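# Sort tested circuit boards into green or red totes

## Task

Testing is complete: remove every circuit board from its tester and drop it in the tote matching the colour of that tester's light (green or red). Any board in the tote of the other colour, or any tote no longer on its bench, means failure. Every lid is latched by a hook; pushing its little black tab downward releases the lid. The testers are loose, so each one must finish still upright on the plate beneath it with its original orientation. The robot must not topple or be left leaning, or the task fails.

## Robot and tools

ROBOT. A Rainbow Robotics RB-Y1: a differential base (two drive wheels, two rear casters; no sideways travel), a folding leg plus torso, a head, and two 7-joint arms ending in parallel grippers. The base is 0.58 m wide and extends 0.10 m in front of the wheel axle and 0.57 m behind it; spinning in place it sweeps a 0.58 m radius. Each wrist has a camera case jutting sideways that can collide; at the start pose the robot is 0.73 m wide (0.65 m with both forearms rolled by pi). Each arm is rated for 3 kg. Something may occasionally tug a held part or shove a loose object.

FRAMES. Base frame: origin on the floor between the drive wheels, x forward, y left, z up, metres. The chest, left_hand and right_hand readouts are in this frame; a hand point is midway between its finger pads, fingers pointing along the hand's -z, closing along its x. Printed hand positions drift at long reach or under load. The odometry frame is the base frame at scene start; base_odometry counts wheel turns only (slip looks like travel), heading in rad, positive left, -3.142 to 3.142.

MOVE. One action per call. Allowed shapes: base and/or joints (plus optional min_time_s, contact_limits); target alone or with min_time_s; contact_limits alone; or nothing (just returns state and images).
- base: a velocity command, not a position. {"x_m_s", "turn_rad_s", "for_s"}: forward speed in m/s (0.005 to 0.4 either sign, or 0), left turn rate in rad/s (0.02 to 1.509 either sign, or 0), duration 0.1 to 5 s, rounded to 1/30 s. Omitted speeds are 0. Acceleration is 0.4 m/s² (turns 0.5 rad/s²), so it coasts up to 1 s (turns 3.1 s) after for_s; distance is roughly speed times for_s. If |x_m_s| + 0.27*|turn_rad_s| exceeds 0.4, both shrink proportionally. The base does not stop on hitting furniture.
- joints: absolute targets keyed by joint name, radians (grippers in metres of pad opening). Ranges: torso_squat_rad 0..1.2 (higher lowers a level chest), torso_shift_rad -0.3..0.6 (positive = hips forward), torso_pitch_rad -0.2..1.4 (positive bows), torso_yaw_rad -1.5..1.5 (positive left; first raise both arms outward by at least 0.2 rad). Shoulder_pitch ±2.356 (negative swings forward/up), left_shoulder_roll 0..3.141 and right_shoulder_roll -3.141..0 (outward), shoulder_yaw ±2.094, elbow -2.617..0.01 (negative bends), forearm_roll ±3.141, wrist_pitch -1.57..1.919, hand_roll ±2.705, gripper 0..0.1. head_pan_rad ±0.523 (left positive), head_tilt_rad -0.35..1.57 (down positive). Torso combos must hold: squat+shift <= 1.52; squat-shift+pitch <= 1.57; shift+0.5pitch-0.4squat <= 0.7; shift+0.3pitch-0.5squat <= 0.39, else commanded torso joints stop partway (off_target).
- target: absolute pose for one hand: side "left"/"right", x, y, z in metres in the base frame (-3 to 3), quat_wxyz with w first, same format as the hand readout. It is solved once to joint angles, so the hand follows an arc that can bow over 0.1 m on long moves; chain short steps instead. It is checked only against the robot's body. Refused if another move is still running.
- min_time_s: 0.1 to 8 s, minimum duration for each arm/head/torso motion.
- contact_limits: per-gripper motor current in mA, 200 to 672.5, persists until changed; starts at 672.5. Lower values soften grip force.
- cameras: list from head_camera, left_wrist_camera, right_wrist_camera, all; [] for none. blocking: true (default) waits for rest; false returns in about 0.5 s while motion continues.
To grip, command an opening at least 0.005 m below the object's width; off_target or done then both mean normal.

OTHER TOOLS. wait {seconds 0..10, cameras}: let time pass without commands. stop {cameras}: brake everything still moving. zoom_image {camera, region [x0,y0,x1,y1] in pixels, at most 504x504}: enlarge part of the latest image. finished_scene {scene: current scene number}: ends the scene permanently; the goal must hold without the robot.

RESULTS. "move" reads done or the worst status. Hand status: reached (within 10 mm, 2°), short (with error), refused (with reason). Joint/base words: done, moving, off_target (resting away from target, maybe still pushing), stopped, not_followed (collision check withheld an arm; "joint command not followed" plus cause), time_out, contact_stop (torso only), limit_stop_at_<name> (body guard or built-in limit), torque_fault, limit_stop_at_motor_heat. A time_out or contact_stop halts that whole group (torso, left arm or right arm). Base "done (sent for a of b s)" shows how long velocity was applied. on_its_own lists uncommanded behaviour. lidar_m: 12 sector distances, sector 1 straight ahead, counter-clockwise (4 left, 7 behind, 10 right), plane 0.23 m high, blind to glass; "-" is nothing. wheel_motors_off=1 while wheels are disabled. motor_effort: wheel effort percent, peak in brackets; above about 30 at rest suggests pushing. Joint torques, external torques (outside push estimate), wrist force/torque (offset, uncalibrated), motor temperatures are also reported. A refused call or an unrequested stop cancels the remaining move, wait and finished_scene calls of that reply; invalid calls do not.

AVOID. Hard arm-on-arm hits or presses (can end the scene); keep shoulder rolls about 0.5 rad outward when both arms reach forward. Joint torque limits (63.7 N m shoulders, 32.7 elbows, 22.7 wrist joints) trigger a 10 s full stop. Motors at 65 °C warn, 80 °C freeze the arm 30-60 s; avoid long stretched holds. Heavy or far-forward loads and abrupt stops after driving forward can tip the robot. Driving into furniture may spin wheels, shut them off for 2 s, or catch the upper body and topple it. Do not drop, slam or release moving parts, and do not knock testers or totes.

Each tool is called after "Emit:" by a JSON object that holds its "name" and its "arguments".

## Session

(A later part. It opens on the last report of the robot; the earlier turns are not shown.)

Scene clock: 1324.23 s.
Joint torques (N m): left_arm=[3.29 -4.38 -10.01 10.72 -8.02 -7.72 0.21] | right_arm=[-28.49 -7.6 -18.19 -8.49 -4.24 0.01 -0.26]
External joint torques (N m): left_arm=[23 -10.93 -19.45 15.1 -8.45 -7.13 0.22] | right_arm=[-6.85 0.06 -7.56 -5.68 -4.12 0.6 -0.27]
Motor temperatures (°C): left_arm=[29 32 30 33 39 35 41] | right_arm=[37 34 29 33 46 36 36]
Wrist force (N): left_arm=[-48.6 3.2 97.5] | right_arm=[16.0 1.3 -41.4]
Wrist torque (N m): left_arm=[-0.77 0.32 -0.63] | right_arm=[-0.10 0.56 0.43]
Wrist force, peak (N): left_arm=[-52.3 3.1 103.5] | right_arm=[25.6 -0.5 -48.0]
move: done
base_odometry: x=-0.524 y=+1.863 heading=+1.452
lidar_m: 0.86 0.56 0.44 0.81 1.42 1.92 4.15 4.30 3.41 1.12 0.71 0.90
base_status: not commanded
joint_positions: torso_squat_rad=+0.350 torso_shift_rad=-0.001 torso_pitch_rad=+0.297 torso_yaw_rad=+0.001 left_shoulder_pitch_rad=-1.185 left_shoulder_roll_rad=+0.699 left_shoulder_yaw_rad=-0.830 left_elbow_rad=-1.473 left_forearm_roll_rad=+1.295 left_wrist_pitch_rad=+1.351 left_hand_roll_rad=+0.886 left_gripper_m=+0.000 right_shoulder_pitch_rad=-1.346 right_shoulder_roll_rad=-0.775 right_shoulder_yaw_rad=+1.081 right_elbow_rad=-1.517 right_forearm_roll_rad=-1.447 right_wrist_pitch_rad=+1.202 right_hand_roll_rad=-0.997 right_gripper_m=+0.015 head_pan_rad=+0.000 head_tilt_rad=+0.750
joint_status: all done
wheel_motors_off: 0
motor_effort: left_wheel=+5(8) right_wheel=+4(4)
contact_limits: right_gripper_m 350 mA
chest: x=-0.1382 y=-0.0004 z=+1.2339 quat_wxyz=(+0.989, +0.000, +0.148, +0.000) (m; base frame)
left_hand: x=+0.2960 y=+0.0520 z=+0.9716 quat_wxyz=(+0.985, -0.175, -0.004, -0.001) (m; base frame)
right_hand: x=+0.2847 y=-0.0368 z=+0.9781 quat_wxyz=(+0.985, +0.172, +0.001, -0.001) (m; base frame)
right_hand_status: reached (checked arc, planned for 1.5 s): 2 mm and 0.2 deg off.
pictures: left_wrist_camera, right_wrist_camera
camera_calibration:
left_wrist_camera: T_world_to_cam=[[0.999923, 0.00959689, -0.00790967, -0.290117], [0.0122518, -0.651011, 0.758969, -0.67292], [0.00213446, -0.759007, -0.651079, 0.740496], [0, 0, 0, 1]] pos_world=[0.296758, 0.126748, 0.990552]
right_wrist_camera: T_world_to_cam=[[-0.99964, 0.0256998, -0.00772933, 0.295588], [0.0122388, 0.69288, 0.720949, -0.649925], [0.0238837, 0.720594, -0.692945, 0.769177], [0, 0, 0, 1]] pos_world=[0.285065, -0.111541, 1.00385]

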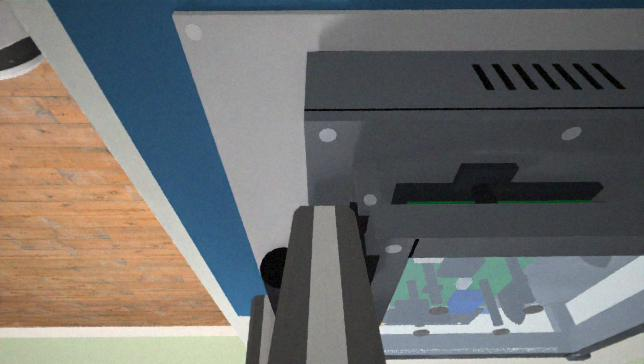

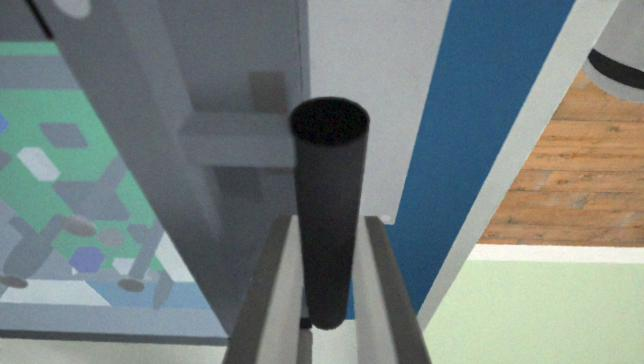

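Emit:
{"name": "move", "arguments": {"target": {"side":"left","x":0.288,"y":0.053,"z":0.988,"quat_wxyz":[0.985,-0.173,0,0]}, "cameras": [], "min_time_s": 1}}

Emit:
{"name": "move", "arguments": {"target": {"side":"right","x":0.284,"y":-0.035,"z":0.958,"quat_wxyz":[0.985,0.173,0,0]}, "cameras": ["left_wrist_camera"], "min_time_s": 1}}

Emit:
{"name": "zoom_image", "arguments": {"camera": "left_wrist_camera", "region": [240, 110, 440, 250]}}

Emit:
{"name": "move", "arguments": {"target": {"side":"left","x":0.288,"y":0.053,"z":0.975,"quat_wxyz":[0.985,-0.173,0,0]}, "cameras": ["left_wrist_camera"], "min_time_s": 1}}

Emit:
{"name": "zoom_image", "arguments": {"camera": "left_wrist_camera", "region": [240, 130, 440, 270]}}

Scene clock: 1337.00 s.
Joint torques (N m): left_arm=[-19.33 7.85 10.69 -4.39 0.67 -0.3 0.43] | right_arm=[-22.23 -7.47 -12.31 -0.65 1.43 -2.47 -0.18]
External joint torques (N m): left_arm=[0.14 1.22 1.06 -0.19 0.25 0.29 0.44] | right_arm=[-0.59 0.16 -1.68 2.16 1.55 -1.87 -0.18]
Motor temperatures (°C): left_arm=[29 31 30 33 40 36 41] | right_arm=[37 34 29 33 46 36 36]
Wrist force (N): left_arm=[-1.7 3.2 -10.1] | right_arm=[-9.2 6.7 -4.0]
Wrist torque (N m): left_arm=[-0.29 -0.41 -0.24] | right_arm=[0.01 1.07 0.37]
Wrist force, peak (N): left_arm=[-48.9 3.1 97.9] | right_arm=[15.9 1.3 -41.8]
move: done
base_odometry: x=-0.524 y=+1.863 heading=+1.452
lidar_m: 0.86 0.56 0.44 0.81 1.41 1.93 4.16 4.29 3.40 1.13 0.70 0.90
base_status: not commanded
joint_positions: torso_squat_rad=+0.350 torso_shift_rad=+0.000 torso_pitch_rad=+0.299 torso_yaw_rad=+0.000 left_shoulder_pitch_rad=-1.195 left_shoulder_roll_rad=+0.726 left_shoulder_yaw_rad=-0.817 left_elbow_rad=-1.537 left_forearm_roll_rad=+1.315 left_wrist_pitch_rad=+1.389 left_hand_roll_rad=+0.933 left_gripper_m=+0.000 right_shoulder_pitch_rad=-1.348 right_shoulder_roll_rad=-0.775 right_shoulder_yaw_rad=+1.080 right_elbow_rad=-1.519 right_forearm_roll_rad=-1.449 right_wrist_pitch_rad=+1.203 right_hand_roll_rad=-0.997 right_gripper_m=+0.015 head_pan_rad=+0.000 head_tilt_rad=+0.750
joint_status: all done
wheel_motors_off: 0
motor_effort: left_wheel=+3(7) right_wheel=+3(5)
contact_limits: right_gripper_m 350 mA
chest: x=-0.1370 y=-0.0007 z=+1.2337 quat_wxyz=(+0.989, +0.000, +0.149, +0.000) (m; base frame)
left_hand: x=+0.2886 y=+0.0523 z=+0.9868 quat_wxyz=(+0.985, -0.173, +0.001, +0.000) (m; base frame)
left_hand_status: reached (checked arc, planned for 1.0 s): 1 mm and 0.1 deg off.
right_hand: x=+0.2852 y=-0.0365 z=+0.9784 quat_wxyz=(+0.985, +0.173, +0.001, +0.000) (m; base frame)
pictures: none
No camera images: "cameras" was empty.

Scene clock: 1338.33 s.
Joint torques (N m): left_arm=[-18.96 7.69 10.92 -4.29 0.74 -0.27 0.37] | right_arm=[-10.25 -4.32 -2.01 2.36 2.47 -0.74 0.59]
External joint torques (N m): left_arm=[0.51 1.06 1.3 -0.1 0.32 0.32 0.38] | right_arm=[11.31 3.13 8.45 5.39 2.59 -0.14 0.59]
Motor temperatures (°C): left_arm=[29 31 30 33 40 36 41] | right_arm=[37 34 29 33 46 36 36]
Wrist force (N): left_arm=[-1.7 3.3 -10.1] | right_arm=[-6.5 15.6 16.5]
Wrist torque (N m): left_arm=[-0.29 -0.42 -0.25] | right_arm=[0.13 0.84 0.26]
Wrist force, peak (N): left_arm=[-1.7 3.5 -10.5] | right_arm=[-18.9 7.3 18.9]
move: done
base_odometry: x=-0.524 y=+1.863 heading=+1.452
lidar_m: 0.86 0.55 0.44 0.81 1.41 1.93 4.17 4.30 3.40 1.12 0.70 0.90
base_status: not commanded
joint_positions: torso_squat_rad=+0.350 torso_shift_rad=-0.001 torso_pitch_rad=+0.299 torso_yaw_rad=+0.000 left_shoulder_pitch_rad=-1.195 left_shoulder_roll_rad=+0.726 left_shoulder_yaw_rad=-0.817 left_elbow_rad=-1.537 left_forearm_roll_rad=+1.315 left_wrist_pitch_rad=+1.389 left_hand_roll_rad=+0.933 left_gripper_m=+0.000 right_shoulder_pitch_rad=-1.322 right_shoulder_roll_rad=-0.751 right_shoulder_yaw_rad=+1.097 right_elbow_rad=-1.492 right_forearm_roll_rad=-1.421 right_wrist_pitch_rad=+1.166 right_hand_roll_rad=-0.982 right_gripper_m=+0.015 head_pan_rad=+0.000 head_tilt_rad=+0.750
joint_status: all done
wheel_motors_off: 0
motor_effort: left_wheel=+2(4) right_wheel=+3(6)
contact_limits: right_gripper_m 350 mA
chest: x=-0.1372 y=-0.0008 z=+1.2337 quat_wxyz=(+0.989, +0.000, +0.149, +0.000) (m; base frame)
left_hand: x=+0.2885 y=+0.0522 z=+0.9870 quat_wxyz=(+0.985, -0.173, +0.001, +0.000) (m; base frame)
right_hand: x=+0.2848 y=-0.0343 z=+0.9602 quat_wxyz=(+0.985, +0.174, -0.002, +0.000) (m; base frame)
right_hand_status: reached (checked arc, planned for 1.0 s): 2 mm and 0.3 deg off.
pictures: left_wrist_camera
camera_calibration:
left_wrist_camera: T_world_to_cam=[[0.99978, 0.00914119, -0.0189047, -0.271585], [0.0202798, -0.653879, 0.756327, -0.683993], [-0.00544765, -0.756544, -0.65392, 0.755512], [0, 0, 0, 1]] pos_world=[0.289513, 0.126812, 1.00623]

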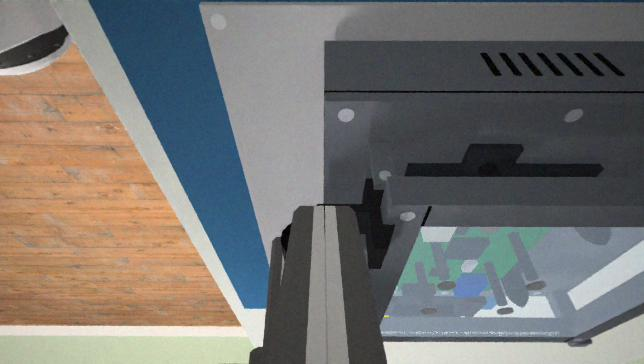

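Scaled by 2.520 from the camera's 644x364 image, which has a finer 920x520 frame.

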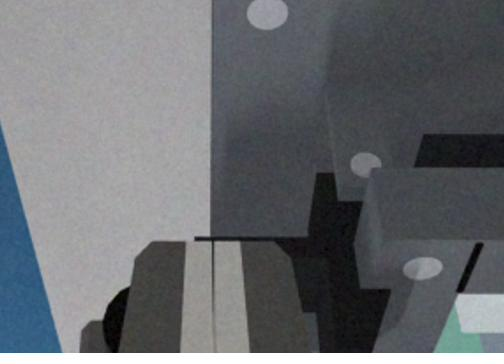

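Scene clock: 1339.67 s.
Joint torques (N m): left_arm=[-17.28 4.5 8.26 -2.92 0.38 -1.02 -0.26] | right_arm=[-10.33 -4.32 -1.77 2.21 2.47 -0.64 0.62]
External joint torques (N m): left_arm=[2.07 -2.07 -1.29 1.4 -0.04 -0.43 -0.26] | right_arm=[11.23 3.14 8.69 5.24 2.58 -0.04 0.62]
Motor temperatures (°C): left_arm=[29 31 30 33 39 36 41] | right_arm=[37 34 29 33 46 36 36]
Wrist force (N): left_arm=[-1.6 3.3 -10.2] | right_arm=[-6.6 15.3 16.7]
Wrist torque (N m): left_arm=[-0.30 -0.40 -0.23] | right_arm=[0.15 0.85 0.26]
Wrist force, peak (N): left_arm=[-1.7 3.6 -10.5] | right_arm=[-6.9 15.9 16.7]
move: done
base_odometry: x=-0.524 y=+1.863 heading=+1.452
lidar_m: 0.86 0.57 0.44 0.82 1.41 1.92 4.17 4.30 3.41 1.12 0.71 0.90
base_status: not commanded
joint_positions: torso_squat_rad=+0.350 torso_shift_rad=-0.001 torso_pitch_rad=+0.299 torso_yaw_rad=+0.000 left_shoulder_pitch_rad=-1.176 left_shoulder_roll_rad=+0.720 left_shoulder_yaw_rad=-0.827 left_elbow_rad=-1.527 left_forearm_roll_rad=+1.299 left_wrist_pitch_rad=+1.366 left_hand_roll_rad=+0.921 left_gripper_m=+0.000 right_shoulder_pitch_rad=-1.322 right_shoulder_roll_rad=-0.751 right_shoulder_yaw_rad=+1.097 right_elbow_rad=-1.492 right_forearm_roll_rad=-1.421 right_wrist_pitch_rad=+1.166 right_hand_roll_rad=-0.982 right_gripper_m=+0.015 head_pan_rad=+0.000 head_tilt_rad=+0.750
joint_status: all done
wheel_motors_off: 0
motor_effort: left_wheel=+2(3) right_wheel=+4(6)
contact_limits: right_gripper_m 350 mA
chest: x=-0.1372 y=-0.0008 z=+1.2337 quat_wxyz=(+0.989, +0.000, +0.149, +0.000) (m; base frame)
left_hand: x=+0.2878 y=+0.0533 z=+0.9756 quat_wxyz=(+0.985, -0.173, +0.000, +0.000) (m; base frame)
left_hand_status: reached (checked arc, planned for 1.0 s): 1 mm and 0.0 deg off.
right_hand: x=+0.2848 y=-0.0343 z=+0.9602 quat_wxyz=(+0.985, +0.174, -0.002, +0.000) (m; base frame)
pictures: left_wrist_camera
camera_calibration:
left_wrist_camera: T_world_to_cam=[[0.999813, 0.0102747, -0.0163629, -0.273715], [0.0190981, -0.653903, 0.756338, -0.674254], [-0.00292866, -0.756509, -0.653977, 0.748161], [0, 0, 0, 1]] pos_world=[0.288732, 0.127906, 0.994765]

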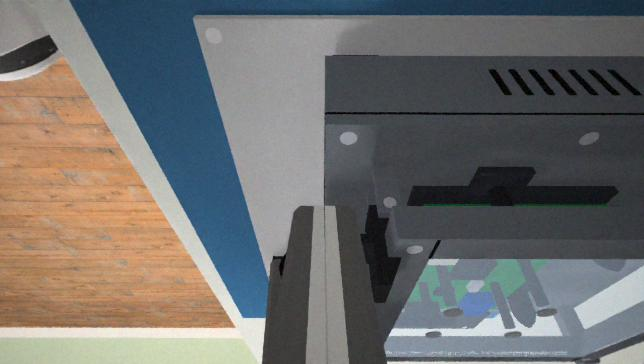

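Scaled by 2.520 from the camera's 644x364 image, which has a finer 920x520 frame.

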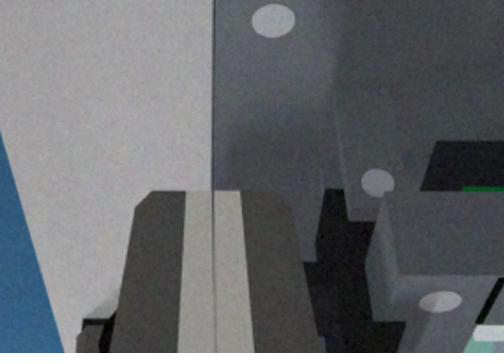

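Emit:
{"name": "move", "arguments": {"target": {"side":"left","x":0.288,"y":0.053,"z":0.964,"quat_wxyz":[0.985,-0.173,0,0]}, "cameras": ["left_wrist_camera"], "min_time_s": 1}}

Emit:
{"name": "zoom_image", "arguments": {"camera": "left_wrist_camera", "region": [240, 150, 440, 290]}}

Scene clock: 1350.03 s.
Joint torques (N m): left_arm=[-4.01 -1.51 -3.92 4.97 -4.32 -4.3 -0.07] | right_arm=[-11.99 -4.47 -3.67 -2.42 -0.65 0.25 0.66]
External joint torques (N m): left_arm=[15.35 -8.02 -13.4 9.38 -4.74 -3.71 -0.06] | right_arm=[9.58 3.01 6.79 0.6 -0.54 0.85 0.66]
Motor temperatures (°C): left_arm=[29 31 30 33 39 35 41] | right_arm=[37 34 29 32 46 36 36]
Wrist force (N): left_arm=[-28.5 3.3 58.9] | right_arm=[7.7 10.6 0.9]
Wrist torque (N m): left_arm=[-0.66 -0.05 -0.41] | right_arm=[0.10 0.81 0.32]
Wrist force, peak (N): left_arm=[-28.9 3.5 59.8] | right_arm=[-6.5 15.7 16.8]
move: done
base_odometry: x=-0.524 y=+1.863 heading=+1.452
lidar_m: 0.86 0.56 0.45 0.82 1.41 1.93 4.16 4.30 3.41 1.12 0.71 0.91
base_status: not commanded
joint_positions: torso_squat_rad=+0.350 torso_shift_rad=-0.001 torso_pitch_rad=+0.297 torso_yaw_rad=+0.000 left_shoulder_pitch_rad=-1.165 left_shoulder_roll_rad=+0.711 left_shoulder_yaw_rad=-0.834 left_elbow_rad=-1.510 left_forearm_roll_rad=+1.287 left_wrist_pitch_rad=+1.346 left_hand_roll_rad=+0.906 left_gripper_m=+0.000 right_shoulder_pitch_rad=-1.322 right_shoulder_roll_rad=-0.751 right_shoulder_yaw_rad=+1.098 right_elbow_rad=-1.490 right_forearm_roll_rad=-1.420 right_wrist_pitch_rad=+1.165 right_hand_roll_rad=-0.982 right_gripper_m=+0.015 head_pan_rad=+0.000 head_tilt_rad=+0.750
joint_status: all done
wheel_motors_off: 0
motor_effort: left_wheel=+4(4) right_wheel=+5(6)
contact_limits: right_gripper_m 350 mA
chest: x=-0.1381 y=-0.0006 z=+1.2338 quat_wxyz=(+0.989, +0.000, +0.148, +0.000) (m; base frame)
left_hand: x=+0.2887 y=+0.0532 z=+0.9679 quat_wxyz=(+0.985, -0.174, -0.003, -0.001) (m; base frame)
left_hand_status: reached (checked arc, planned for 1.0 s): 4 mm and 0.4 deg off.
right_hand: x=+0.2846 y=-0.0344 z=+0.9604 quat_wxyz=(+0.985, +0.174, -0.003, +0.000) (m; base frame)
pictures: left_wrist_camera
camera_calibration:
left_wrist_camera: T_world_to_cam=[[0.999895, 0.0101603, -0.0103594, -0.280486], [0.0144795, -0.652108, 0.757988, -0.668878], [0.000945982, -0.758058, -0.652186, 0.740329], [0, 0, 0, 1]] pos_world=[0.289442, 0.127882, 0.986928]

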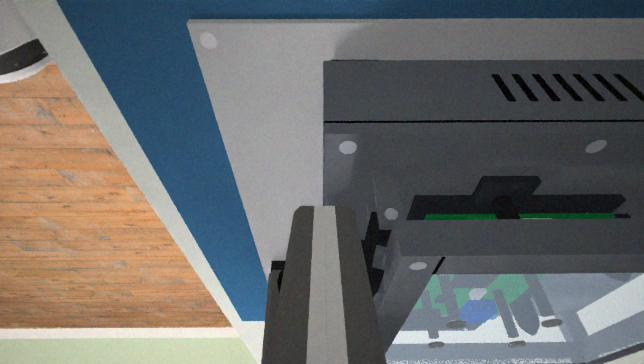

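Scaled by 2.520 from the camera's 644x364 image, which has a finer 920x520 frame.

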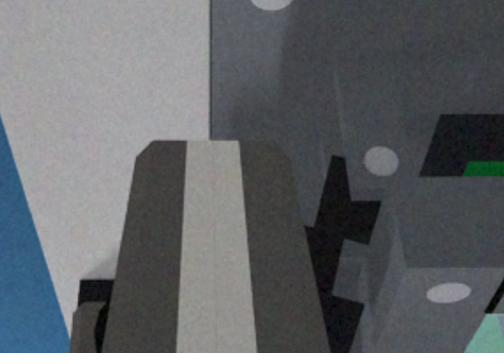

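Hook has visibly rotated away from the lid (released). Lift bar.

Emit:
{"name": "move", "arguments": {"target": {"side":"right","x":0.285,"y":-0.035,"z":0.985,"quat_wxyz":[0.985,0.173,0,0]}, "cameras": ["right_wrist_camera","left_wrist_camera"], "min_time_s": 1.5}}

Scene clock: 1355.17 s.
Joint torques (N m): left_arm=[-3.59 -1.15 -3.69 5.69 -5.17 -4.29 -0.07] | right_arm=[-18.52 -8.74 -8.97 -6.34 -3.36 2.88 -0.19]
External joint torques (N m): left_arm=[15.76 -7.65 -13.17 10.1 -5.59 -3.7 -0.07] | right_arm=[3.18 -1.07 1.72 -3.6 -3.25 3.48 -0.2]
Motor temperatures (°C): left_arm=[29 31 30 33 39 35 41] | right_arm=[37 34 29 32 46 36 36]
Wrist force (N): left_arm=[-33.0 0.4 66.8] | right_arm=[21.0 12.8 -23.0]
Wrist torque (N m): left_arm=[-0.79 -0.03 -0.45] | right_arm=[0.14 0.86 0.41]
Wrist force, peak (N): left_arm=[-33.0 0.4 66.8] | right_arm=[21.2 13.3 -23.1]
move: done
base_odometry: x=-0.524 y=+1.863 heading=+1.452
lidar_m: 0.86 0.56 0.44 0.82 1.41 1.93 4.16 4.29 3.41 1.12 0.71 0.90
base_status: not commanded
joint_positions: torso_squat_rad=+0.350 torso_shift_rad=-0.001 torso_pitch_rad=+0.297 torso_yaw_rad=+0.001 left_shoulder_pitch_rad=-1.165 left_shoulder_roll_rad=+0.711 left_shoulder_yaw_rad=-0.834 left_elbow_rad=-1.510 left_forearm_roll_rad=+1.287 left_wrist_pitch_rad=+1.346 left_hand_roll_rad=+0.906 left_gripper_m=+0.000 right_shoulder_pitch_rad=-1.357 right_shoulder_roll_rad=-0.777 right_shoulder_yaw_rad=+1.075 right_elbow_rad=-1.525 right_forearm_roll_rad=-1.453 right_wrist_pitch_rad=+1.211 right_hand_roll_rad=-1.005 right_gripper_m=+0.015 head_pan_rad=+0.000 head_tilt_rad=+0.750
joint_status: all done
wheel_motors_off: 0
motor_effort: left_wheel=+3(5) right_wheel=+4(6)
contact_limits: right_gripper_m 350 mA
chest: x=-0.1380 y=-0.0005 z=+1.2338 quat_wxyz=(+0.989, +0.000, +0.148, +0.000) (m; base frame)
left_hand: x=+0.2887 y=+0.0532 z=+0.9679 quat_wxyz=(+0.985, -0.174, -0.003, -0.001) (m; base frame)
right_hand: x=+0.2857 y=-0.0347 z=+0.9852 quat_wxyz=(+0.985, +0.173, -0.001, +0.000) (m; base frame)
right_hand_status: reached (checked arc, planned for 1.5 s): 1 mm and 0.1 deg off.
pictures: left_wrist_camera, right_wrist_camera
camera_calibration:
left_wrist_camera: T_world_to_cam=[[0.999893, 0.0100946, -0.0105449, -0.280294], [0.014577, -0.651824, 0.75823, -0.669137], [0.000780614, -0.758303, -0.651902, 0.740152], [0, 0, 0, 1]] pos_world=[0.28944, 0.127929, 0.98691]
right_wrist_camera: T_world_to_cam=[[-0.999622, 0.0253817, -0.0105539, 0.299357], [0.00990095, 0.690624, 0.723146, -0.658115], [0.0256435, 0.722768, -0.690615, 0.769847], [0, 0, 0, 1]] pos_world=[0.286019, -0.109509, 1.01074]

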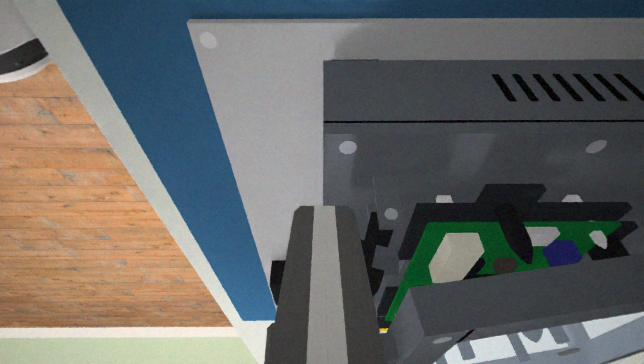

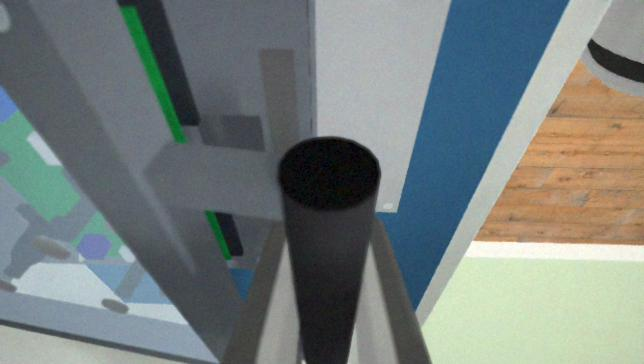

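Emit:
{"name": "move", "arguments": {"target": {"side":"right","x":0.288,"y":-0.035,"z":1.005,"quat_wxyz":[0.985,0.173,0,0]}, "cameras": [], "min_time_s": 1.2}}

Emit:
{"name": "move", "arguments": {"target": {"side":"left","x":0.285,"y":0.065,"z":1.01,"quat_wxyz":[0.985,-0.173,0,0]}, "cameras": [], "min_time_s": 1.5}}

Emit:
{"name": "move", "arguments": {"target": {"side":"left","x":0.22,"y":0.24,"z":1.1,"quat_wxyz":[0.995,-0.098,0,0]}, "cameras": ["head_camera"], "min_time_s": 2}}

Emit:
{"name": "move", "arguments": {"target": {"side":"right","x":0.301,"y":-0.035,"z":1.05,"quat_wxyz":[0.985,0.173,0,0]}, "cameras": ["right_wrist_camera"], "min_time_s": 1.5}}

Scene clock: 1365.43 s.
Joint torques (N m): left_arm=[-3.04 -0.9 -3.76 6.31 -5.71 -4.37 -0.05] | right_arm=[-18.77 -7.51 -9.04 -7.85 -4.73 4 -0.18]
External joint torques (N m): left_arm=[16.31 -7.4 -13.24 10.73 -6.13 -3.77 -0.05] | right_arm=[3.11 0.28 1.78 -5.33 -4.62 4.61 -0.18]
Motor temperatures (°C): left_arm=[29 31 30 33 39 35 41] | right_arm=[37 34 29 32 46 36 36]
Wrist force (N): left_arm=[-36.0 0.5 70.6] | right_arm=[29.5 13.5 -27.9]
Wrist torque (N m): left_arm=[-0.84 0.01 -0.47] | right_arm=[0.12 0.88 0.44]
Wrist force, peak (N): left_arm=[-36.0 0.5 70.6] | right_arm=[29.5 13.9 -28.2]
move: done
base_odometry: x=-0.524 y=+1.863 heading=+1.452
lidar_m: 0.85 0.56 0.44 0.82 1.41 1.93 4.16 4.30 3.41 1.13 0.71 0.90
base_status: not commanded
joint_positions: torso_squat_rad=+0.350 torso_shift_rad=-0.001 torso_pitch_rad=+0.298 torso_yaw_rad=+0.001 left_shoulder_pitch_rad=-1.165 left_shoulder_roll_rad=+0.711 left_shoulder_yaw_rad=-0.834 left_elbow_rad=-1.510 left_forearm_roll_rad=+1.287 left_wrist_pitch_rad=+1.346 left_hand_roll_rad=+0.906 left_gripper_m=+0.000 right_shoulder_pitch_rad=-1.389 right_shoulder_roll_rad=-0.792 right_shoulder_yaw_rad=+1.055 right_elbow_rad=-1.535 right_forearm_roll_rad=-1.480 right_wrist_pitch_rad=+1.245 right_hand_roll_rad=-1.014 right_gripper_m=+0.015 head_pan_rad=+0.000 head_tilt_rad=+0.750
joint_status: all done
wheel_motors_off: 0
motor_effort: left_wheel=+3(5) right_wheel=+4(5)
contact_limits: right_gripper_m 350 mA
chest: x=-0.1379 y=-0.0004 z=+1.2338 quat_wxyz=(+0.989, +0.000, +0.148, +0.000) (m; base frame)
left_hand: x=+0.2887 y=+0.0532 z=+0.9679 quat_wxyz=(+0.985, -0.174, -0.003, -0.001) (m; base frame)
right_hand: x=+0.2890 y=-0.0346 z=+1.0046 quat_wxyz=(+0.985, +0.173, -0.001, +0.000) (m; base frame)
right_hand_status: reached (checked arc, planned for 1.2 s): 1 mm and 0.2 deg off.
pictures: none
No camera images: "cameras" was empty.

Scene clock: 1367.27 s.
Joint torques (N m): left_arm=[-18.96 8.14 10.67 -4.03 0.85 -0.33 0.42] | right_arm=[-17.82 -8.05 -8.29 -2.11 -0.47 1.73 -0.23]
External joint torques (N m): left_arm=[0.27 1.07 0.84 -0.18 0.43 0.27 0.43] | right_arm=[4.05 -0.28 2.52 0.42 -0.36 2.33 -0.23]
Motor temperatures (°C): left_arm=[29 31 30 33 39 35 41] | right_arm=[37 34 29 32 46 36 36]
Wrist force (N): left_arm=[-2.3 3.3 -10.0] | right_arm=[6.2 15.5 -15.2]
Wrist torque (N m): left_arm=[-0.30 -0.50 -0.26] | right_arm=[0.15 0.70 0.41]
Wrist force, peak (N): left_arm=[-35.6 0.5 70.5] | right_arm=[29.5 13.4 -27.9]
move: done
base_odometry: x=-0.524 y=+1.863 heading=+1.452
lidar_m: 0.86 0.56 0.43 0.82 1.42 1.92 4.15 4.30 3.40 1.12 0.71 0.90
base_status: not commanded
joint_positions: torso_squat_rad=+0.350 torso_shift_rad=+0.000 torso_pitch_rad=+0.300 torso_yaw_rad=+0.000 left_shoulder_pitch_rad=-1.202 left_shoulder_roll_rad=+0.782 left_shoulder_yaw_rad=-0.786 left_elbow_rad=-1.600 left_forearm_roll_rad=+1.355 left_wrist_pitch_rad=+1.429 left_hand_roll_rad=+0.952 left_gripper_m=+0.000 right_shoulder_pitch_rad=-1.389 right_shoulder_roll_rad=-0.792 right_shoulder_yaw_rad=+1.055 right_elbow_rad=-1.537 right_forearm_roll_rad=-1.481 right_wrist_pitch_rad=+1.246 right_hand_roll_rad=-1.014 right_gripper_m=+0.015 head_pan_rad=+0.000 head_tilt_rad=+0.750
joint_status: all done
wheel_motors_off: 0
motor_effort: left_wheel=+2(5) right_wheel=+3(4)
contact_limits: right_gripper_m 350 mA
chest: x=-0.1367 y=-0.0006 z=+1.2337 quat_wxyz=(+0.989, +0.000, +0.149, +0.000) (m; base frame)
left_hand: x=+0.2857 y=+0.0646 z=+1.0087 quat_wxyz=(+0.985, -0.173, +0.001, +0.000) (m; base frame)
left_hand_status: reached (checked arc, planned for 1.5 s): 2 mm and 0.2 deg off.
right_hand: x=+0.2891 y=-0.0345 z=+1.0038 quat_wxyz=(+0.985, +0.174, +0.000, +0.000) (m; base frame)
pictures: none
No camera images: "cameras" was empty.

Scene clock: 1369.60 s.
Joint torques (N m): left_arm=[-11.79 11.9 11.05 -0.76 0.49 -0.08 -0.19] | right_arm=[-17.82 -8.08 -8.39 -2.05 -0.61 1.26 -0.14]
External joint torques (N m): left_arm=[1.8 0.33 0.97 -0.43 0.22 0.28 -0.19] | right_arm=[4.04 -0.31 2.42 0.48 -0.49 1.86 -0.15]
Motor temperatures (°C): left_arm=[29 31 30 33 39 35 41] | right_arm=[37 34 29 32 45 36 36]
Wrist force (N): left_arm=[-2.3 2.3 -10.2] | right_arm=[6.8 13.1 -16.7]
Wrist torque (N m): left_arm=[-0.21 -0.47 -0.19] | right_arm=[0.15 0.68 0.46]
Wrist force, peak (N): left_arm=[-2.5 2.6 -10.6] | right_arm=[7.6 13.1 -17.8]
move: done
base_odometry: x=-0.524 y=+1.863 heading=+1.452
lidar_m: 0.86 0.55 0.44 0.82 1.42 1.93 4.16 4.30 3.40 1.12 0.71 0.90
base_status: not commanded
joint_positions: torso_squat_rad=+0.350 torso_shift_rad=+0.000 torso_pitch_rad=+0.300 torso_yaw_rad=+0.000 left_shoulder_pitch_rad=-1.017 left_shoulder_roll_rad=+1.400 left_shoulder_yaw_rad=-0.544 left_elbow_rad=-2.001 left_forearm_roll_rad=+1.676 left_wrist_pitch_rad=+1.555 left_hand_roll_rad=+0.865 left_gripper_m=+0.000 right_shoulder_pitch_rad=-1.389 right_shoulder_roll_rad=-0.792 right_shoulder_yaw_rad=+1.055 right_elbow_rad=-1.537 right_forearm_roll_rad=-1.481 right_wrist_pitch_rad=+1.246 right_hand_roll_rad=-1.014 right_gripper_m=+0.015 head_pan_rad=+0.000 head_tilt_rad=+0.750
joint_status: all done
wheel_motors_off: 0
motor_effort: left_wheel=+1(3) right_wheel=+3(5)
contact_limits: right_gripper_m 350 mA
chest: x=-0.1366 y=-0.0006 z=+1.2337 quat_wxyz=(+0.989, +0.000, +0.149, +0.000) (m; base frame)
left_hand: x=+0.2202 y=+0.2398 z=+1.1000 quat_wxyz=(+0.995, -0.098, +0.000, +0.000) (m; base frame)
left_hand_status: reached (checked arc, planned for 2.0 s): 0 mm and 0.1 deg off.
right_hand: x=+0.2891 y=-0.0346 z=+1.0037 quat_wxyz=(+0.985, +0.174, +0.000, +0.000) (m; base frame)
pictures: head_camera
camera_calibration:
head_camera: T_world_to_cam=[[0.0349966, -0.998741, 0.0359522, -0.0513514], [-0.8462, -0.0487529, -0.530631, 0.763651], [0.531715, -0.0118525, -0.84684, 1.17011], [0, 0, 0, 1]] pos_world=[0.0258337, -0.000187884, 1.39796]

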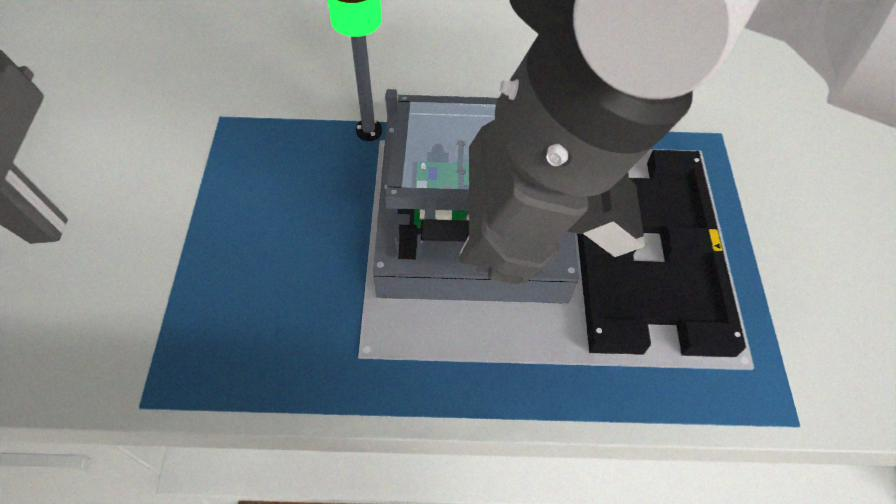

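Scene clock: 1371.43 s.
Joint torques (N m): left_arm=[-11.62 11.93 10.98 -0.79 0.58 -0.11 -0.23] | right_arm=[-24.32 -9.53 -13.61 -2.63 -1.56 0.22 0.32]
External joint torques (N m): left_arm=[1.97 0.35 0.9 -0.46 0.3 0.24 -0.23] | right_arm=[-1.84 -1.48 -2.69 -0.63 -1.43 0.82 0.32]
Motor temperatures (°C): left_arm=[29 31 30 33 39 35 41] | right_arm=[37 34 29 32 45 36 36]
Wrist force (N): left_arm=[-2.2 2.1 -10.5] | right_arm=[8.2 8.4 -22.3]
Wrist torque (N m): left_arm=[-0.20 -0.44 -0.20] | right_arm=[0.13 1.05 0.52]
Wrist force, peak (N): left_arm=[-2.4 2.3 -10.8] | right_arm=[9.0 8.0 -22.6]
move: done
base_odometry: x=-0.524 y=+1.863 heading=+1.452
lidar_m: 0.86 0.57 0.44 0.82 1.42 1.92 4.16 4.30 3.41 1.12 0.70 0.89
base_status: not commanded
joint_positions: torso_squat_rad=+0.350 torso_shift_rad=+0.000 torso_pitch_rad=+0.300 torso_yaw_rad=+0.000 left_shoulder_pitch_rad=-1.017 left_shoulder_roll_rad=+1.400 left_shoulder_yaw_rad=-0.544 left_elbow_rad=-2.001 left_forearm_roll_rad=+1.676 left_wrist_pitch_rad=+1.555 left_hand_roll_rad=+0.865 left_gripper_m=+0.000 right_shoulder_pitch_rad=-1.473 right_shoulder_roll_rad=-0.809 right_shoulder_yaw_rad=+1.009 right_elbow_rad=-1.512 right_forearm_roll_rad=-1.551 right_wrist_pitch_rad=+1.333 right_hand_roll_rad=-1.010 right_gripper_m=+0.015 head_pan_rad=+0.000 head_tilt_rad=+0.750
joint_status: all done
wheel_motors_off: 0
motor_effort: left_wheel=+1(3) right_wheel=+3(4)
contact_limits: right_gripper_m 350 mA
chest: x=-0.1365 y=-0.0007 z=+1.2337 quat_wxyz=(+0.989, +0.000, +0.149, +0.000) (m; base frame)
left_hand: x=+0.2203 y=+0.2397 z=+1.0999 quat_wxyz=(+0.995, -0.097, +0.000, +0.000) (m; base frame)
right_hand: x=+0.3009 y=-0.0352 z=+1.0493 quat_wxyz=(+0.985, +0.173, +0.000, +0.000) (m; base frame)
right_hand_status: reached (checked arc, planned for 1.5 s): 1 mm and 0.1 deg off.
pictures: right_wrist_camera
camera_calibration:
right_wrist_camera: T_world_to_cam=[[-0.999653, 0.0250561, -0.00814189, 0.312692], [0.0114377, 0.691142, 0.722629, -0.704181], [0.0237335, 0.722285, -0.691188, 0.815252], [0, 0, 0, 1]] pos_world=[0.301289, -0.10999, 1.0749]

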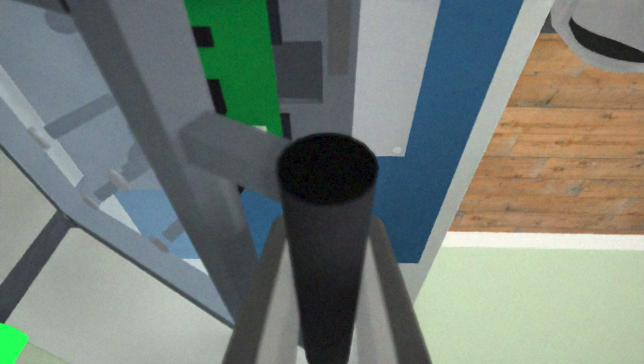

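Emit:
{"name": "move", "arguments": {"target": {"side":"right","x":0.323,"y":-0.035,"z":1.087,"quat_wxyz":[0.985,0.173,0,0]}, "cameras": [], "min_time_s": 1.5}}

Emit:
{"name": "move", "arguments": {"target": {"side":"right","x":0.351,"y":-0.035,"z":1.122,"quat_wxyz":[0.98,0.172,-0.0983,0.0173]}, "cameras": [], "min_time_s": 1.5}}

Emit:
{"name": "move", "arguments": {"target": {"side":"right","x":0.3825,"y":-0.035,"z":1.148,"quat_wxyz":[0.9653,0.1695,-0.1957,0.0344]}, "cameras": ["head_camera"], "min_time_s": 1.5}}

Emit:
{"name": "move", "arguments": {"target": {"side":"right","x":0.4195,"y":-0.035,"z":1.165,"quat_wxyz":[0.941,0.1653,-0.2911,0.0511]}, "cameras": ["right_wrist_camera","head_camera"], "min_time_s": 1.5}}

Scene clock: 1385.67 s.
Joint torques (N m): left_arm=[-11.74 11.92 11.12 -0.73 0.47 -0.11 -0.16] | right_arm=[-25.87 -6.65 -13.97 -2.29 -1.7 -0.46 0.26]
External joint torques (N m): left_arm=[1.84 0.35 1.04 -0.39 0.19 0.24 -0.16] | right_arm=[-2.36 1.68 -3.35 -0.61 -1.53 0.11 0.25]
Motor temperatures (°C): left_arm=[29 32 30 33 38 35 41] | right_arm=[37 34 29 32 45 36 36]
Wrist force (N): left_arm=[-2.4 2.2 -10.5] | right_arm=[8.0 5.2 -23.0]
Wrist torque (N m): left_arm=[-0.20 -0.48 -0.20] | right_arm=[0.07 0.98 0.53]
Wrist force, peak (N): left_arm=[-2.5 2.4 -10.7] | right_arm=[7.4 9.3 -24.0]
move: done
base_odometry: x=-0.524 y=+1.863 heading=+1.452
lidar_m: 0.86 0.56 0.44 0.83 1.42 1.93 4.16 4.31 3.41 1.12 0.70 0.90
base_status: not commanded
joint_positions: torso_squat_rad=+0.350 torso_shift_rad=+0.000 torso_pitch_rad=+0.300 torso_yaw_rad=+0.000 left_shoulder_pitch_rad=-1.017 left_shoulder_roll_rad=+1.400 left_shoulder_yaw_rad=-0.544 left_elbow_rad=-2.001 left_forearm_roll_rad=+1.676 left_wrist_pitch_rad=+1.555 left_hand_roll_rad=+0.865 left_gripper_m=+0.000 right_shoulder_pitch_rad=-1.562 right_shoulder_roll_rad=-0.787 right_shoulder_yaw_rad=+0.977 right_elbow_rad=-1.389 right_forearm_roll_rad=-1.608 right_wrist_pitch_rad=+1.410 right_hand_roll_rad=-0.949 right_gripper_m=+0.015 head_pan_rad=+0.000 head_tilt_rad=+0.750
joint_status: all done
wheel_motors_off: 0
motor_effort: left_wheel=+0(2) right_wheel=+3(4)
contact_limits: right_gripper_m 350 mA
chest: x=-0.1365 y=-0.0007 z=+1.2337 quat_wxyz=(+0.989, +0.000, +0.150, +0.000) (m; base frame)
left_hand: x=+0.2203 y=+0.2397 z=+1.0999 quat_wxyz=(+0.995, -0.098, +0.000, +0.000) (m; base frame)
right_hand: x=+0.3229 y=-0.0355 z=+1.0864 quat_wxyz=(+0.985, +0.173, +0.000, -0.001) (m; base frame)
right_hand_status: reached (checked arc, planned for 1.5 s): 1 mm and 0.1 deg off.
pictures: none
No camera images: "cameras" was empty.

Scene clock: 1387.50 s.
Joint torques (N m): left_arm=[-11.85 11.91 11.12 -0.74 0.56 -0.07 -0.19] | right_arm=[-28.11 -10.51 -16.17 -2.79 -0.6 -1.71 -0.35]
External joint torques (N m): left_arm=[1.73 0.34 1.05 -0.4 0.28 0.28 -0.19] | right_arm=[-4.8 -2.15 -5.13 -1.61 -0.79 -0.91 -0.36]
Motor temperatures (°C): left_arm=[29 32 30 33 38 35 41] | right_arm=[37 34 29 32 45 36 36]
Wrist force (N): left_arm=[-2.3 2.3 -10.5] | right_arm=[2.7 4.5 -25.8]
Wrist torque (N m): left_arm=[-0.22 -0.45 -0.20] | right_arm=[0.05 0.91 0.52]
Wrist force, peak (N): left_arm=[-2.1 2.3 -10.7] | right_arm=[3.8 6.7 -26.5]
move: done
base_odometry: x=-0.524 y=+1.863 heading=+1.452
lidar_m: 0.85 0.56 0.44 0.82 1.41 1.92 4.16 4.30 3.40 1.12 0.71 0.90
base_status: not commanded
joint_positions: torso_squat_rad=+0.350 torso_shift_rad=+0.000 torso_pitch_rad=+0.300 torso_yaw_rad=+0.000 left_shoulder_pitch_rad=-1.017 left_shoulder_roll_rad=+1.400 left_shoulder_yaw_rad=-0.544 left_elbow_rad=-2.001 left_forearm_roll_rad=+1.676 left_wrist_pitch_rad=+1.555 left_hand_roll_rad=+0.865 left_gripper_m=+0.000 right_shoulder_pitch_rad=-1.607 right_shoulder_roll_rad=-0.839 right_shoulder_yaw_rad=+0.969 right_elbow_rad=-1.479 right_forearm_roll_rad=-1.497 right_wrist_pitch_rad=+1.343 right_hand_roll_rad=-0.981 right_gripper_m=+0.015 head_pan_rad=+0.000 head_tilt_rad=+0.750
joint_status: all done
wheel_motors_off: 0
motor_effort: left_wheel=+0(2) right_wheel=+2(4)
contact_limits: right_gripper_m 350 mA
chest: x=-0.1364 y=-0.0007 z=+1.2337 quat_wxyz=(+0.989, +0.000, +0.150, +0.000) (m; base frame)
left_hand: x=+0.2204 y=+0.2397 z=+1.0999 quat_wxyz=(+0.995, -0.097, +0.000, +0.000) (m; base frame)
right_hand: x=+0.3507 y=-0.0353 z=+1.1208 quat_wxyz=(+0.980, +0.171, -0.097, +0.017) (m; base frame)
right_hand_status: reached (checked arc, planned for 1.5 s): 1 mm and 0.2 deg off.
pictures: none
No camera images: "cameras" was empty.

Scene clock: 1389.33 s.
Joint torques (N m): left_arm=[-11.89 12.04 10.75 -0.7 0.44 -0.12 -0.18] | right_arm=[-29.17 -12.1 -14.68 -1.94 0.98 -2.48 -0.22]
External joint torques (N m): left_arm=[1.7 0.46 0.67 -0.37 0.16 0.23 -0.18] | right_arm=[-5.92 -3.72 -3.36 -1.06 0.45 -1.5 -0.24]
Motor temperatures (°C): left_arm=[29 32 30 33 38 35 41] | right_arm=[37 34 29 32 45 36 36]
Wrist force (N): left_arm=[-2.1 2.5 -10.5] | right_arm=[-3.8 5.4 -26.3]
Wrist torque (N m): left_arm=[-0.24 -0.44 -0.19] | right_arm=[0.08 0.83 0.40]
Wrist force, peak (N): left_arm=[-2.3 2.6 -10.6] | right_arm=[-1.7 7.1 -27.4]
move: done
base_odometry: x=-0.524 y=+1.863 heading=+1.452
lidar_m: 0.85 0.56 0.43 0.82 1.41 1.93 4.16 4.29 3.41 1.12 0.71 0.90
base_status: not commanded
joint_positions: torso_squat_rad=+0.350 torso_shift_rad=+0.000 torso_pitch_rad=+0.300 torso_yaw_rad=+0.000 left_shoulder_pitch_rad=-1.017 left_shoulder_roll_rad=+1.400 left_shoulder_yaw_rad=-0.544 left_elbow_rad=-2.001 left_forearm_roll_rad=+1.676 left_wrist_pitch_rad=+1.555 left_hand_roll_rad=+0.865 left_gripper_m=+0.000 right_shoulder_pitch_rad=-1.630 right_shoulder_roll_rad=-0.870 right_shoulder_yaw_rad=+0.973 right_elbow_rad=-1.534 right_forearm_roll_rad=-1.358 right_wrist_pitch_rad=+1.254 right_hand_roll_rad=-0.997 right_gripper_m=+0.015 head_pan_rad=+0.000 head_tilt_rad=+0.750
joint_status: all done
wheel_motors_off: 0
motor_effort: left_wheel=+1(2) right_wheel=+3(4)
contact_limits: right_gripper_m 350 mA
chest: x=-0.1364 y=-0.0007 z=+1.2336 quat_wxyz=(+0.989, +0.000, +0.150, +0.000) (m; base frame)
left_hand: x=+0.2204 y=+0.2397 z=+1.0999 quat_wxyz=(+0.995, -0.097, +0.000, +0.000) (m; base frame)
right_hand: x=+0.3820 y=-0.0351 z=+1.1467 quat_wxyz=(+0.966, +0.169, -0.194, +0.034) (m; base frame)
right_hand_status: reached (checked arc, planned for 1.5 s): 1 mm and 0.2 deg off.
pictures: head_camera
camera_calibration:
head_camera: T_world_to_cam=[[0.0348759, -0.998751, 0.0357863, -0.0513038], [-0.846465, -0.0485567, -0.530226, 0.763303], [0.531301, -0.0117998, -0.847101, 1.17021], [0, 0, 0, 1]] pos_world=[0.026164, -0.00036802, 1.39785]

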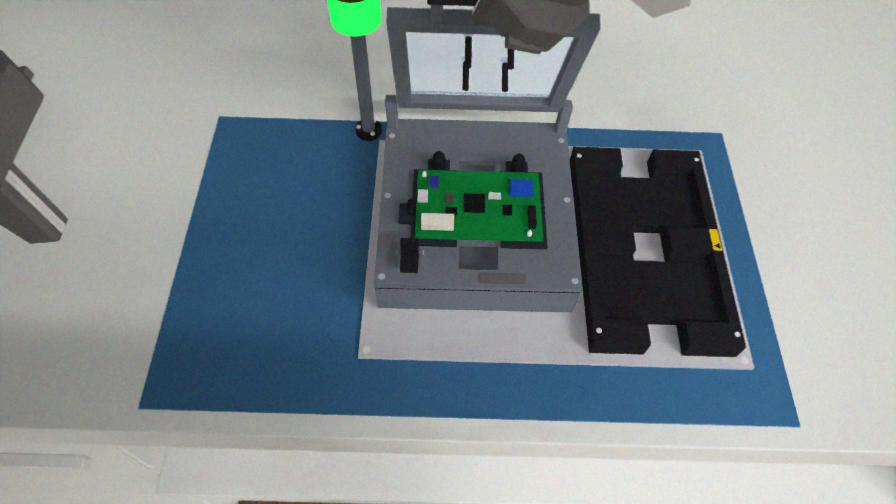

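Scene clock: 1391.17 s.
Joint torques (N m): left_arm=[-11.99 12.11 10.92 -0.8 0.56 -0.14 -0.18] | right_arm=[-28.38 -12.31 -16.57 -1.84 2.21 -3.71 -0.09]
External joint torques (N m): left_arm=[1.59 0.54 0.84 -0.46 0.29 0.21 -0.18] | right_arm=[-4.89 -3.82 -5.04 -0.97 1.38 -2.59 -0.13]
Motor temperatures (°C): left_arm=[29 32 30 33 38 35 41] | right_arm=[37 34 29 32 45 36 36]
Wrist force (N): left_arm=[-2.2 2.4 -10.5] | right_arm=[-11.3 4.6 -24.0]
Wrist torque (N m): left_arm=[-0.22 -0.45 -0.20] | right_arm=[-0.04 0.82 0.31]
Wrist force, peak (N): left_arm=[-2.5 2.4 -10.7] | right_arm=[-8.8 6.4 -25.9]
move: done
base_odometry: x=-0.524 y=+1.863 heading=+1.452
lidar_m: 0.86 0.56 0.44 0.82 1.41 1.93 4.16 4.30 3.39 1.12 0.70 0.90
base_status: not commanded
joint_positions: torso_squat_rad=+0.350 torso_shift_rad=+0.000 torso_pitch_rad=+0.300 torso_yaw_rad=+0.000 left_shoulder_pitch_rad=-1.017 left_shoulder_roll_rad=+1.400 left_shoulder_yaw_rad=-0.544 left_elbow_rad=-2.001 left_forearm_roll_rad=+1.676 left_wrist_pitch_rad=+1.555 left_hand_roll_rad=+0.865 left_gripper_m=+0.000 right_shoulder_pitch_rad=-1.630 right_shoulder_roll_rad=-0.876 right_shoulder_yaw_rad=+0.988 right_elbow_rad=-1.543 right_forearm_roll_rad=-1.188 right_wrist_pitch_rad=+1.139 right_hand_roll_rad=-1.000 right_gripper_m=+0.015 head_pan_rad=+0.000 head_tilt_rad=+0.750
joint_status: all done
wheel_motors_off: 0
motor_effort: left_wheel=+0(2) right_wheel=+2(5)
contact_limits: right_gripper_m 350 mA
chest: x=-0.1364 y=-0.0007 z=+1.2336 quat_wxyz=(+0.989, +0.000, +0.150, +0.000) (m; base frame)
left_hand: x=+0.2204 y=+0.2397 z=+1.0998 quat_wxyz=(+0.995, -0.097, +0.000, +0.000) (m; base frame)
right_hand: x=+0.4188 y=-0.0351 z=+1.1636 quat_wxyz=(+0.942, +0.165, -0.289, +0.051) (m; base frame)
right_hand_status: reached (checked arc, planned for 1.5 s): 2 mm and 0.2 deg off.
pictures: head_camera, right_wrist_camera
camera_calibration:
head_camera: T_world_to_cam=[[0.0348772, -0.998751, 0.035784, -0.0513014], [-0.846485, -0.0485562, -0.530194, 0.763269], [0.53127, -0.0117989, -0.847121, 1.17022], [0, 0, 0, 1]] pos_world=[0.0261811, -0.000368495, 1.39784]
right_wrist_camera: T_world_to_cam=[[-0.82185, 0.0234344, -0.569221, 1.00976], [-0.397828, 0.691584, 0.602863, -0.477357], [0.407792, 0.721915, -0.559056, 0.576787], [0, 0, 0, 1]] pos_world=[0.404754, -0.109922, 1.18501]

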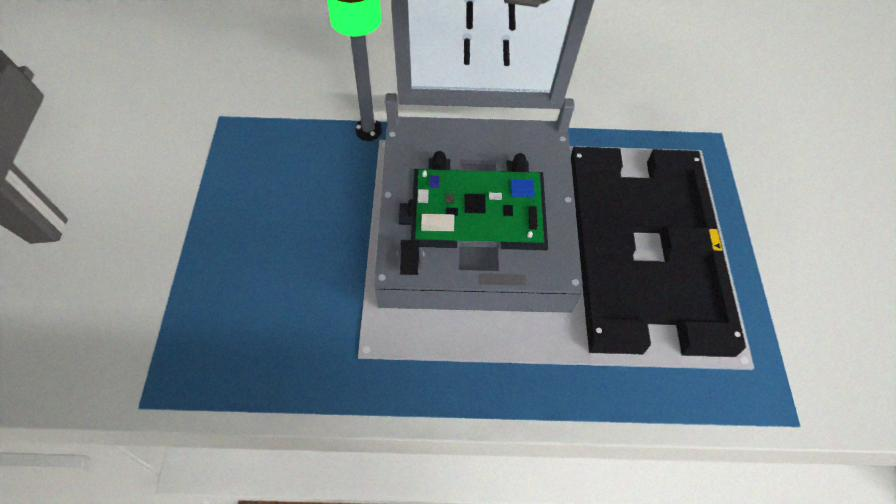

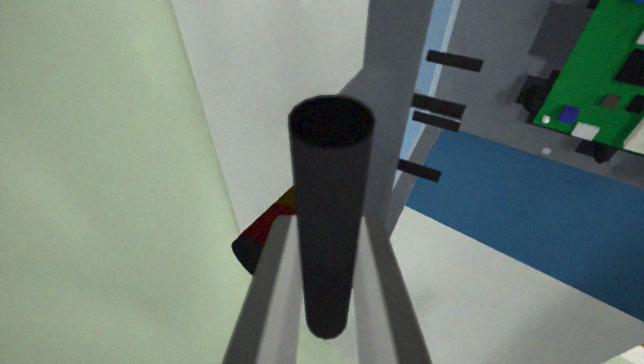

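Good grip. Continue.

Emit:
{"name": "move", "arguments": {"target": {"side":"right","x":0.455,"y":-0.035,"z":1.172,"quat_wxyz":[0.908,0.159,-0.382,0.067]}, "cameras": ["right_wrist_camera"], "min_time_s": 1.5}}

Emit:
{"name": "move", "arguments": {"target": {"side":"right","x":0.49,"y":-0.035,"z":1.172,"quat_wxyz":[0.908,0.159,-0.382,0.067]}, "cameras": ["right_wrist_camera","head_camera"], "min_time_s": 1.5}}

Scene clock: 1402.00 s.
Joint torques (N m): left_arm=[-11.75 12.03 10.92 -0.69 0.47 -0.16 -0.19] | right_arm=[-28.76 -8.48 -16.51 -0.65 2.61 -3.39 -0.19]
External joint torques (N m): left_arm=[1.84 0.45 0.84 -0.35 0.19 0.19 -0.19] | right_arm=[-4.93 0.14 -4.82 0.44 1.56 -2.2 -0.23]
Motor temperatures (°C): left_arm=[29 32 30 33 38 35 41] | right_arm=[37 34 29 32 45 36 36]
Wrist force (N): left_arm=[-2.1 2.4 -10.7] | right_arm=[-11.8 6.3 -19.2]
Wrist torque (N m): left_arm=[-0.22 -0.43 -0.19] | right_arm=[0.03 0.91 0.37]
Wrist force, peak (N): left_arm=[-2.3 2.5 -10.8] | right_arm=[-14.7 6.1 -23.3]
move: done
base_odometry: x=-0.524 y=+1.863 heading=+1.452
lidar_m: 0.86 0.56 0.44 0.82 1.41 1.92 4.16 4.30 3.41 1.12 0.70 0.90
base_status: not commanded
joint_positions: torso_squat_rad=+0.350 torso_shift_rad=+0.000 torso_pitch_rad=+0.300 torso_yaw_rad=+0.000 left_shoulder_pitch_rad=-1.017 left_shoulder_roll_rad=+1.400 left_shoulder_yaw_rad=-0.544 left_elbow_rad=-2.001 left_forearm_roll_rad=+1.676 left_wrist_pitch_rad=+1.555 left_hand_roll_rad=+0.865 left_gripper_m=+0.000 right_shoulder_pitch_rad=-1.601 right_shoulder_roll_rad=-0.866 right_shoulder_yaw_rad=+1.014 right_elbow_rad=-1.534 right_forearm_roll_rad=-0.981 right_wrist_pitch_rad=+0.999 right_hand_roll_rad=-1.026 right_gripper_m=+0.015 head_pan_rad=+0.000 head_tilt_rad=+0.750
joint_status: all done
wheel_motors_off: 0
motor_effort: left_wheel=+0(2) right_wheel=+3(5)
contact_limits: right_gripper_m 350 mA
chest: x=-0.1364 y=-0.0007 z=+1.2336 quat_wxyz=(+0.989, +0.000, +0.150, +0.000) (m; base frame)
left_hand: x=+0.2204 y=+0.2397 z=+1.0998 quat_wxyz=(+0.995, -0.097, +0.000, +0.000) (m; base frame)
right_hand: x=+0.4542 y=-0.0355 z=+1.1707 quat_wxyz=(+0.909, +0.159, -0.380, +0.067) (m; base frame)
right_hand_status: reached (checked arc, planned for 1.5 s): 2 mm and 0.2 deg off.
pictures: right_wrist_camera
camera_calibration:
right_wrist_camera: T_world_to_cam=[[-0.69507, 0.0226713, -0.718585, 1.16022], [-0.507799, 0.692065, 0.513017, -0.312153], [0.508938, 0.721479, -0.469521, 0.415855], [0, 0, 0, 1]] pos_world=[0.436281, -0.110304, 1.18911]

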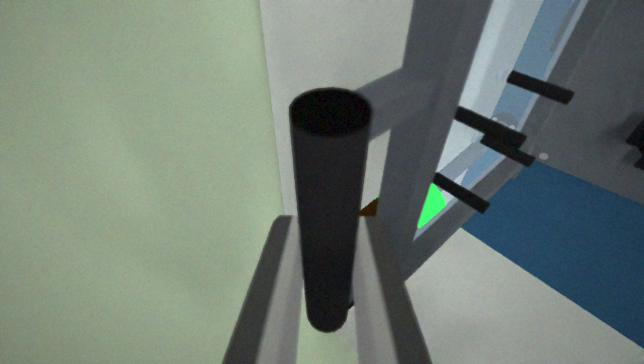

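Scene clock: 1403.83 s.
Joint torques (N m): left_arm=[-11.57 11.86 10.91 -0.7 0.53 -0.15 -0.14] | right_arm=[-34.11 -9.89 -18.32 -1.13 2.17 -4.38 0.32]
External joint torques (N m): left_arm=[2.02 0.28 0.83 -0.37 0.26 0.2 -0.13] | right_arm=[-8.8 -0.94 -7.38 0.36 1.28 -3.06 0.28]
Motor temperatures (°C): left_arm=[29 32 30 33 38 35 41] | right_arm=[37 34 29 32 45 36 36]
Wrist force (N): left_arm=[-2.2 2.3 -10.6] | right_arm=[-14.9 6.3 -20.2]
Wrist torque (N m): left_arm=[-0.22 -0.45 -0.18] | right_arm=[0.08 0.90 0.53]
Wrist force, peak (N): left_arm=[-2.5 2.3 -10.6] | right_arm=[-17.2 6.4 -20.7]
move: done
base_odometry: x=-0.524 y=+1.863 heading=+1.452
lidar_m: 0.86 0.56 0.44 0.82 1.41 1.92 4.16 4.30 3.41 1.12 0.71 0.90
base_status: not commanded
joint_positions: torso_squat_rad=+0.350 torso_shift_rad=+0.000 torso_pitch_rad=+0.300 torso_yaw_rad=+0.000 left_shoulder_pitch_rad=-1.017 left_shoulder_roll_rad=+1.400 left_shoulder_yaw_rad=-0.544 left_elbow_rad=-2.001 left_forearm_roll_rad=+1.676 left_wrist_pitch_rad=+1.555 left_hand_roll_rad=+0.865 left_gripper_m=+0.000 right_shoulder_pitch_rad=-1.634 right_shoulder_roll_rad=-0.782 right_shoulder_yaw_rad=+1.008 right_elbow_rad=-1.313 right_forearm_roll_rad=-1.038 right_wrist_pitch_rad=+0.942 right_hand_roll_rad=-0.880 right_gripper_m=+0.015 head_pan_rad=+0.000 head_tilt_rad=+0.750
joint_status: all done
wheel_motors_off: 0
motor_effort: left_wheel=+0(2) right_wheel=+2(4)
contact_limits: right_gripper_m 350 mA
chest: x=-0.1364 y=-0.0007 z=+1.2336 quat_wxyz=(+0.989, +0.000, +0.150, +0.000) (m; base frame)
left_hand: x=+0.2204 y=+0.2397 z=+1.0998 quat_wxyz=(+0.995, -0.097, +0.000, +0.000) (m; base frame)
right_hand: x=+0.4890 y=-0.0357 z=+1.1698 quat_wxyz=(+0.908, +0.158, -0.382, +0.066) (m; base frame)
right_hand_status: reached (checked arc, planned for 1.5 s): 3 mm and 0.2 deg off.
pictures: head_camera, right_wrist_camera
camera_calibration:
head_camera: T_world_to_cam=[[0.0348682, -0.998752, 0.0357678, -0.0512936], [-0.846512, -0.0485393, -0.530152, 0.763225], [0.531227, -0.0117924, -0.847148, 1.17024], [0, 0, 0, 1]] pos_world=[0.0262059, -0.000383285, 1.39782]
right_wrist_camera: T_world_to_cam=[[-0.693154, 0.0253088, -0.720345, 1.18494], [-0.506819, 0.693495, 0.512053, -0.293173], [0.512515, 0.720017, -0.467872, 0.394137], [0, 0, 0, 1]] pos_world=[0.47076, -0.11046, 1.18809]

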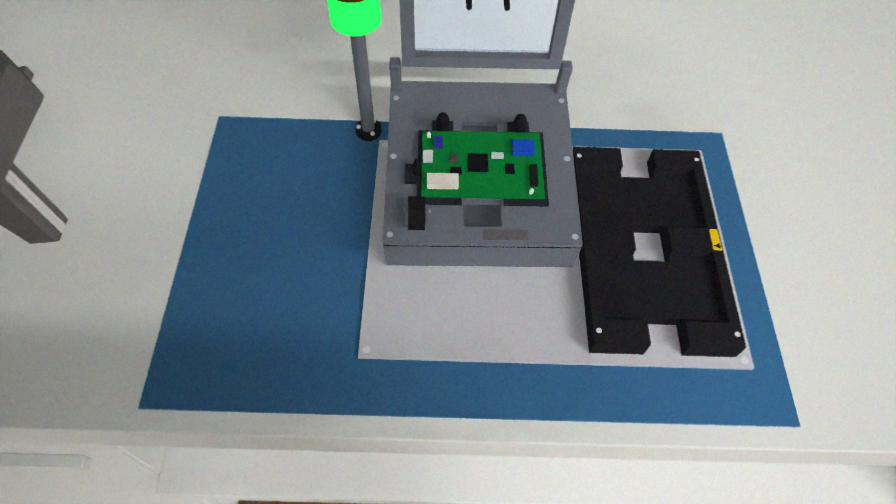

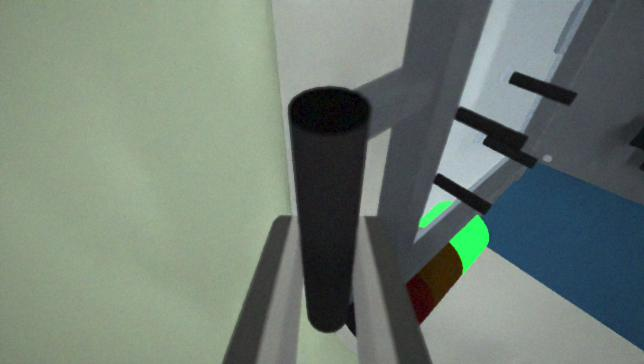

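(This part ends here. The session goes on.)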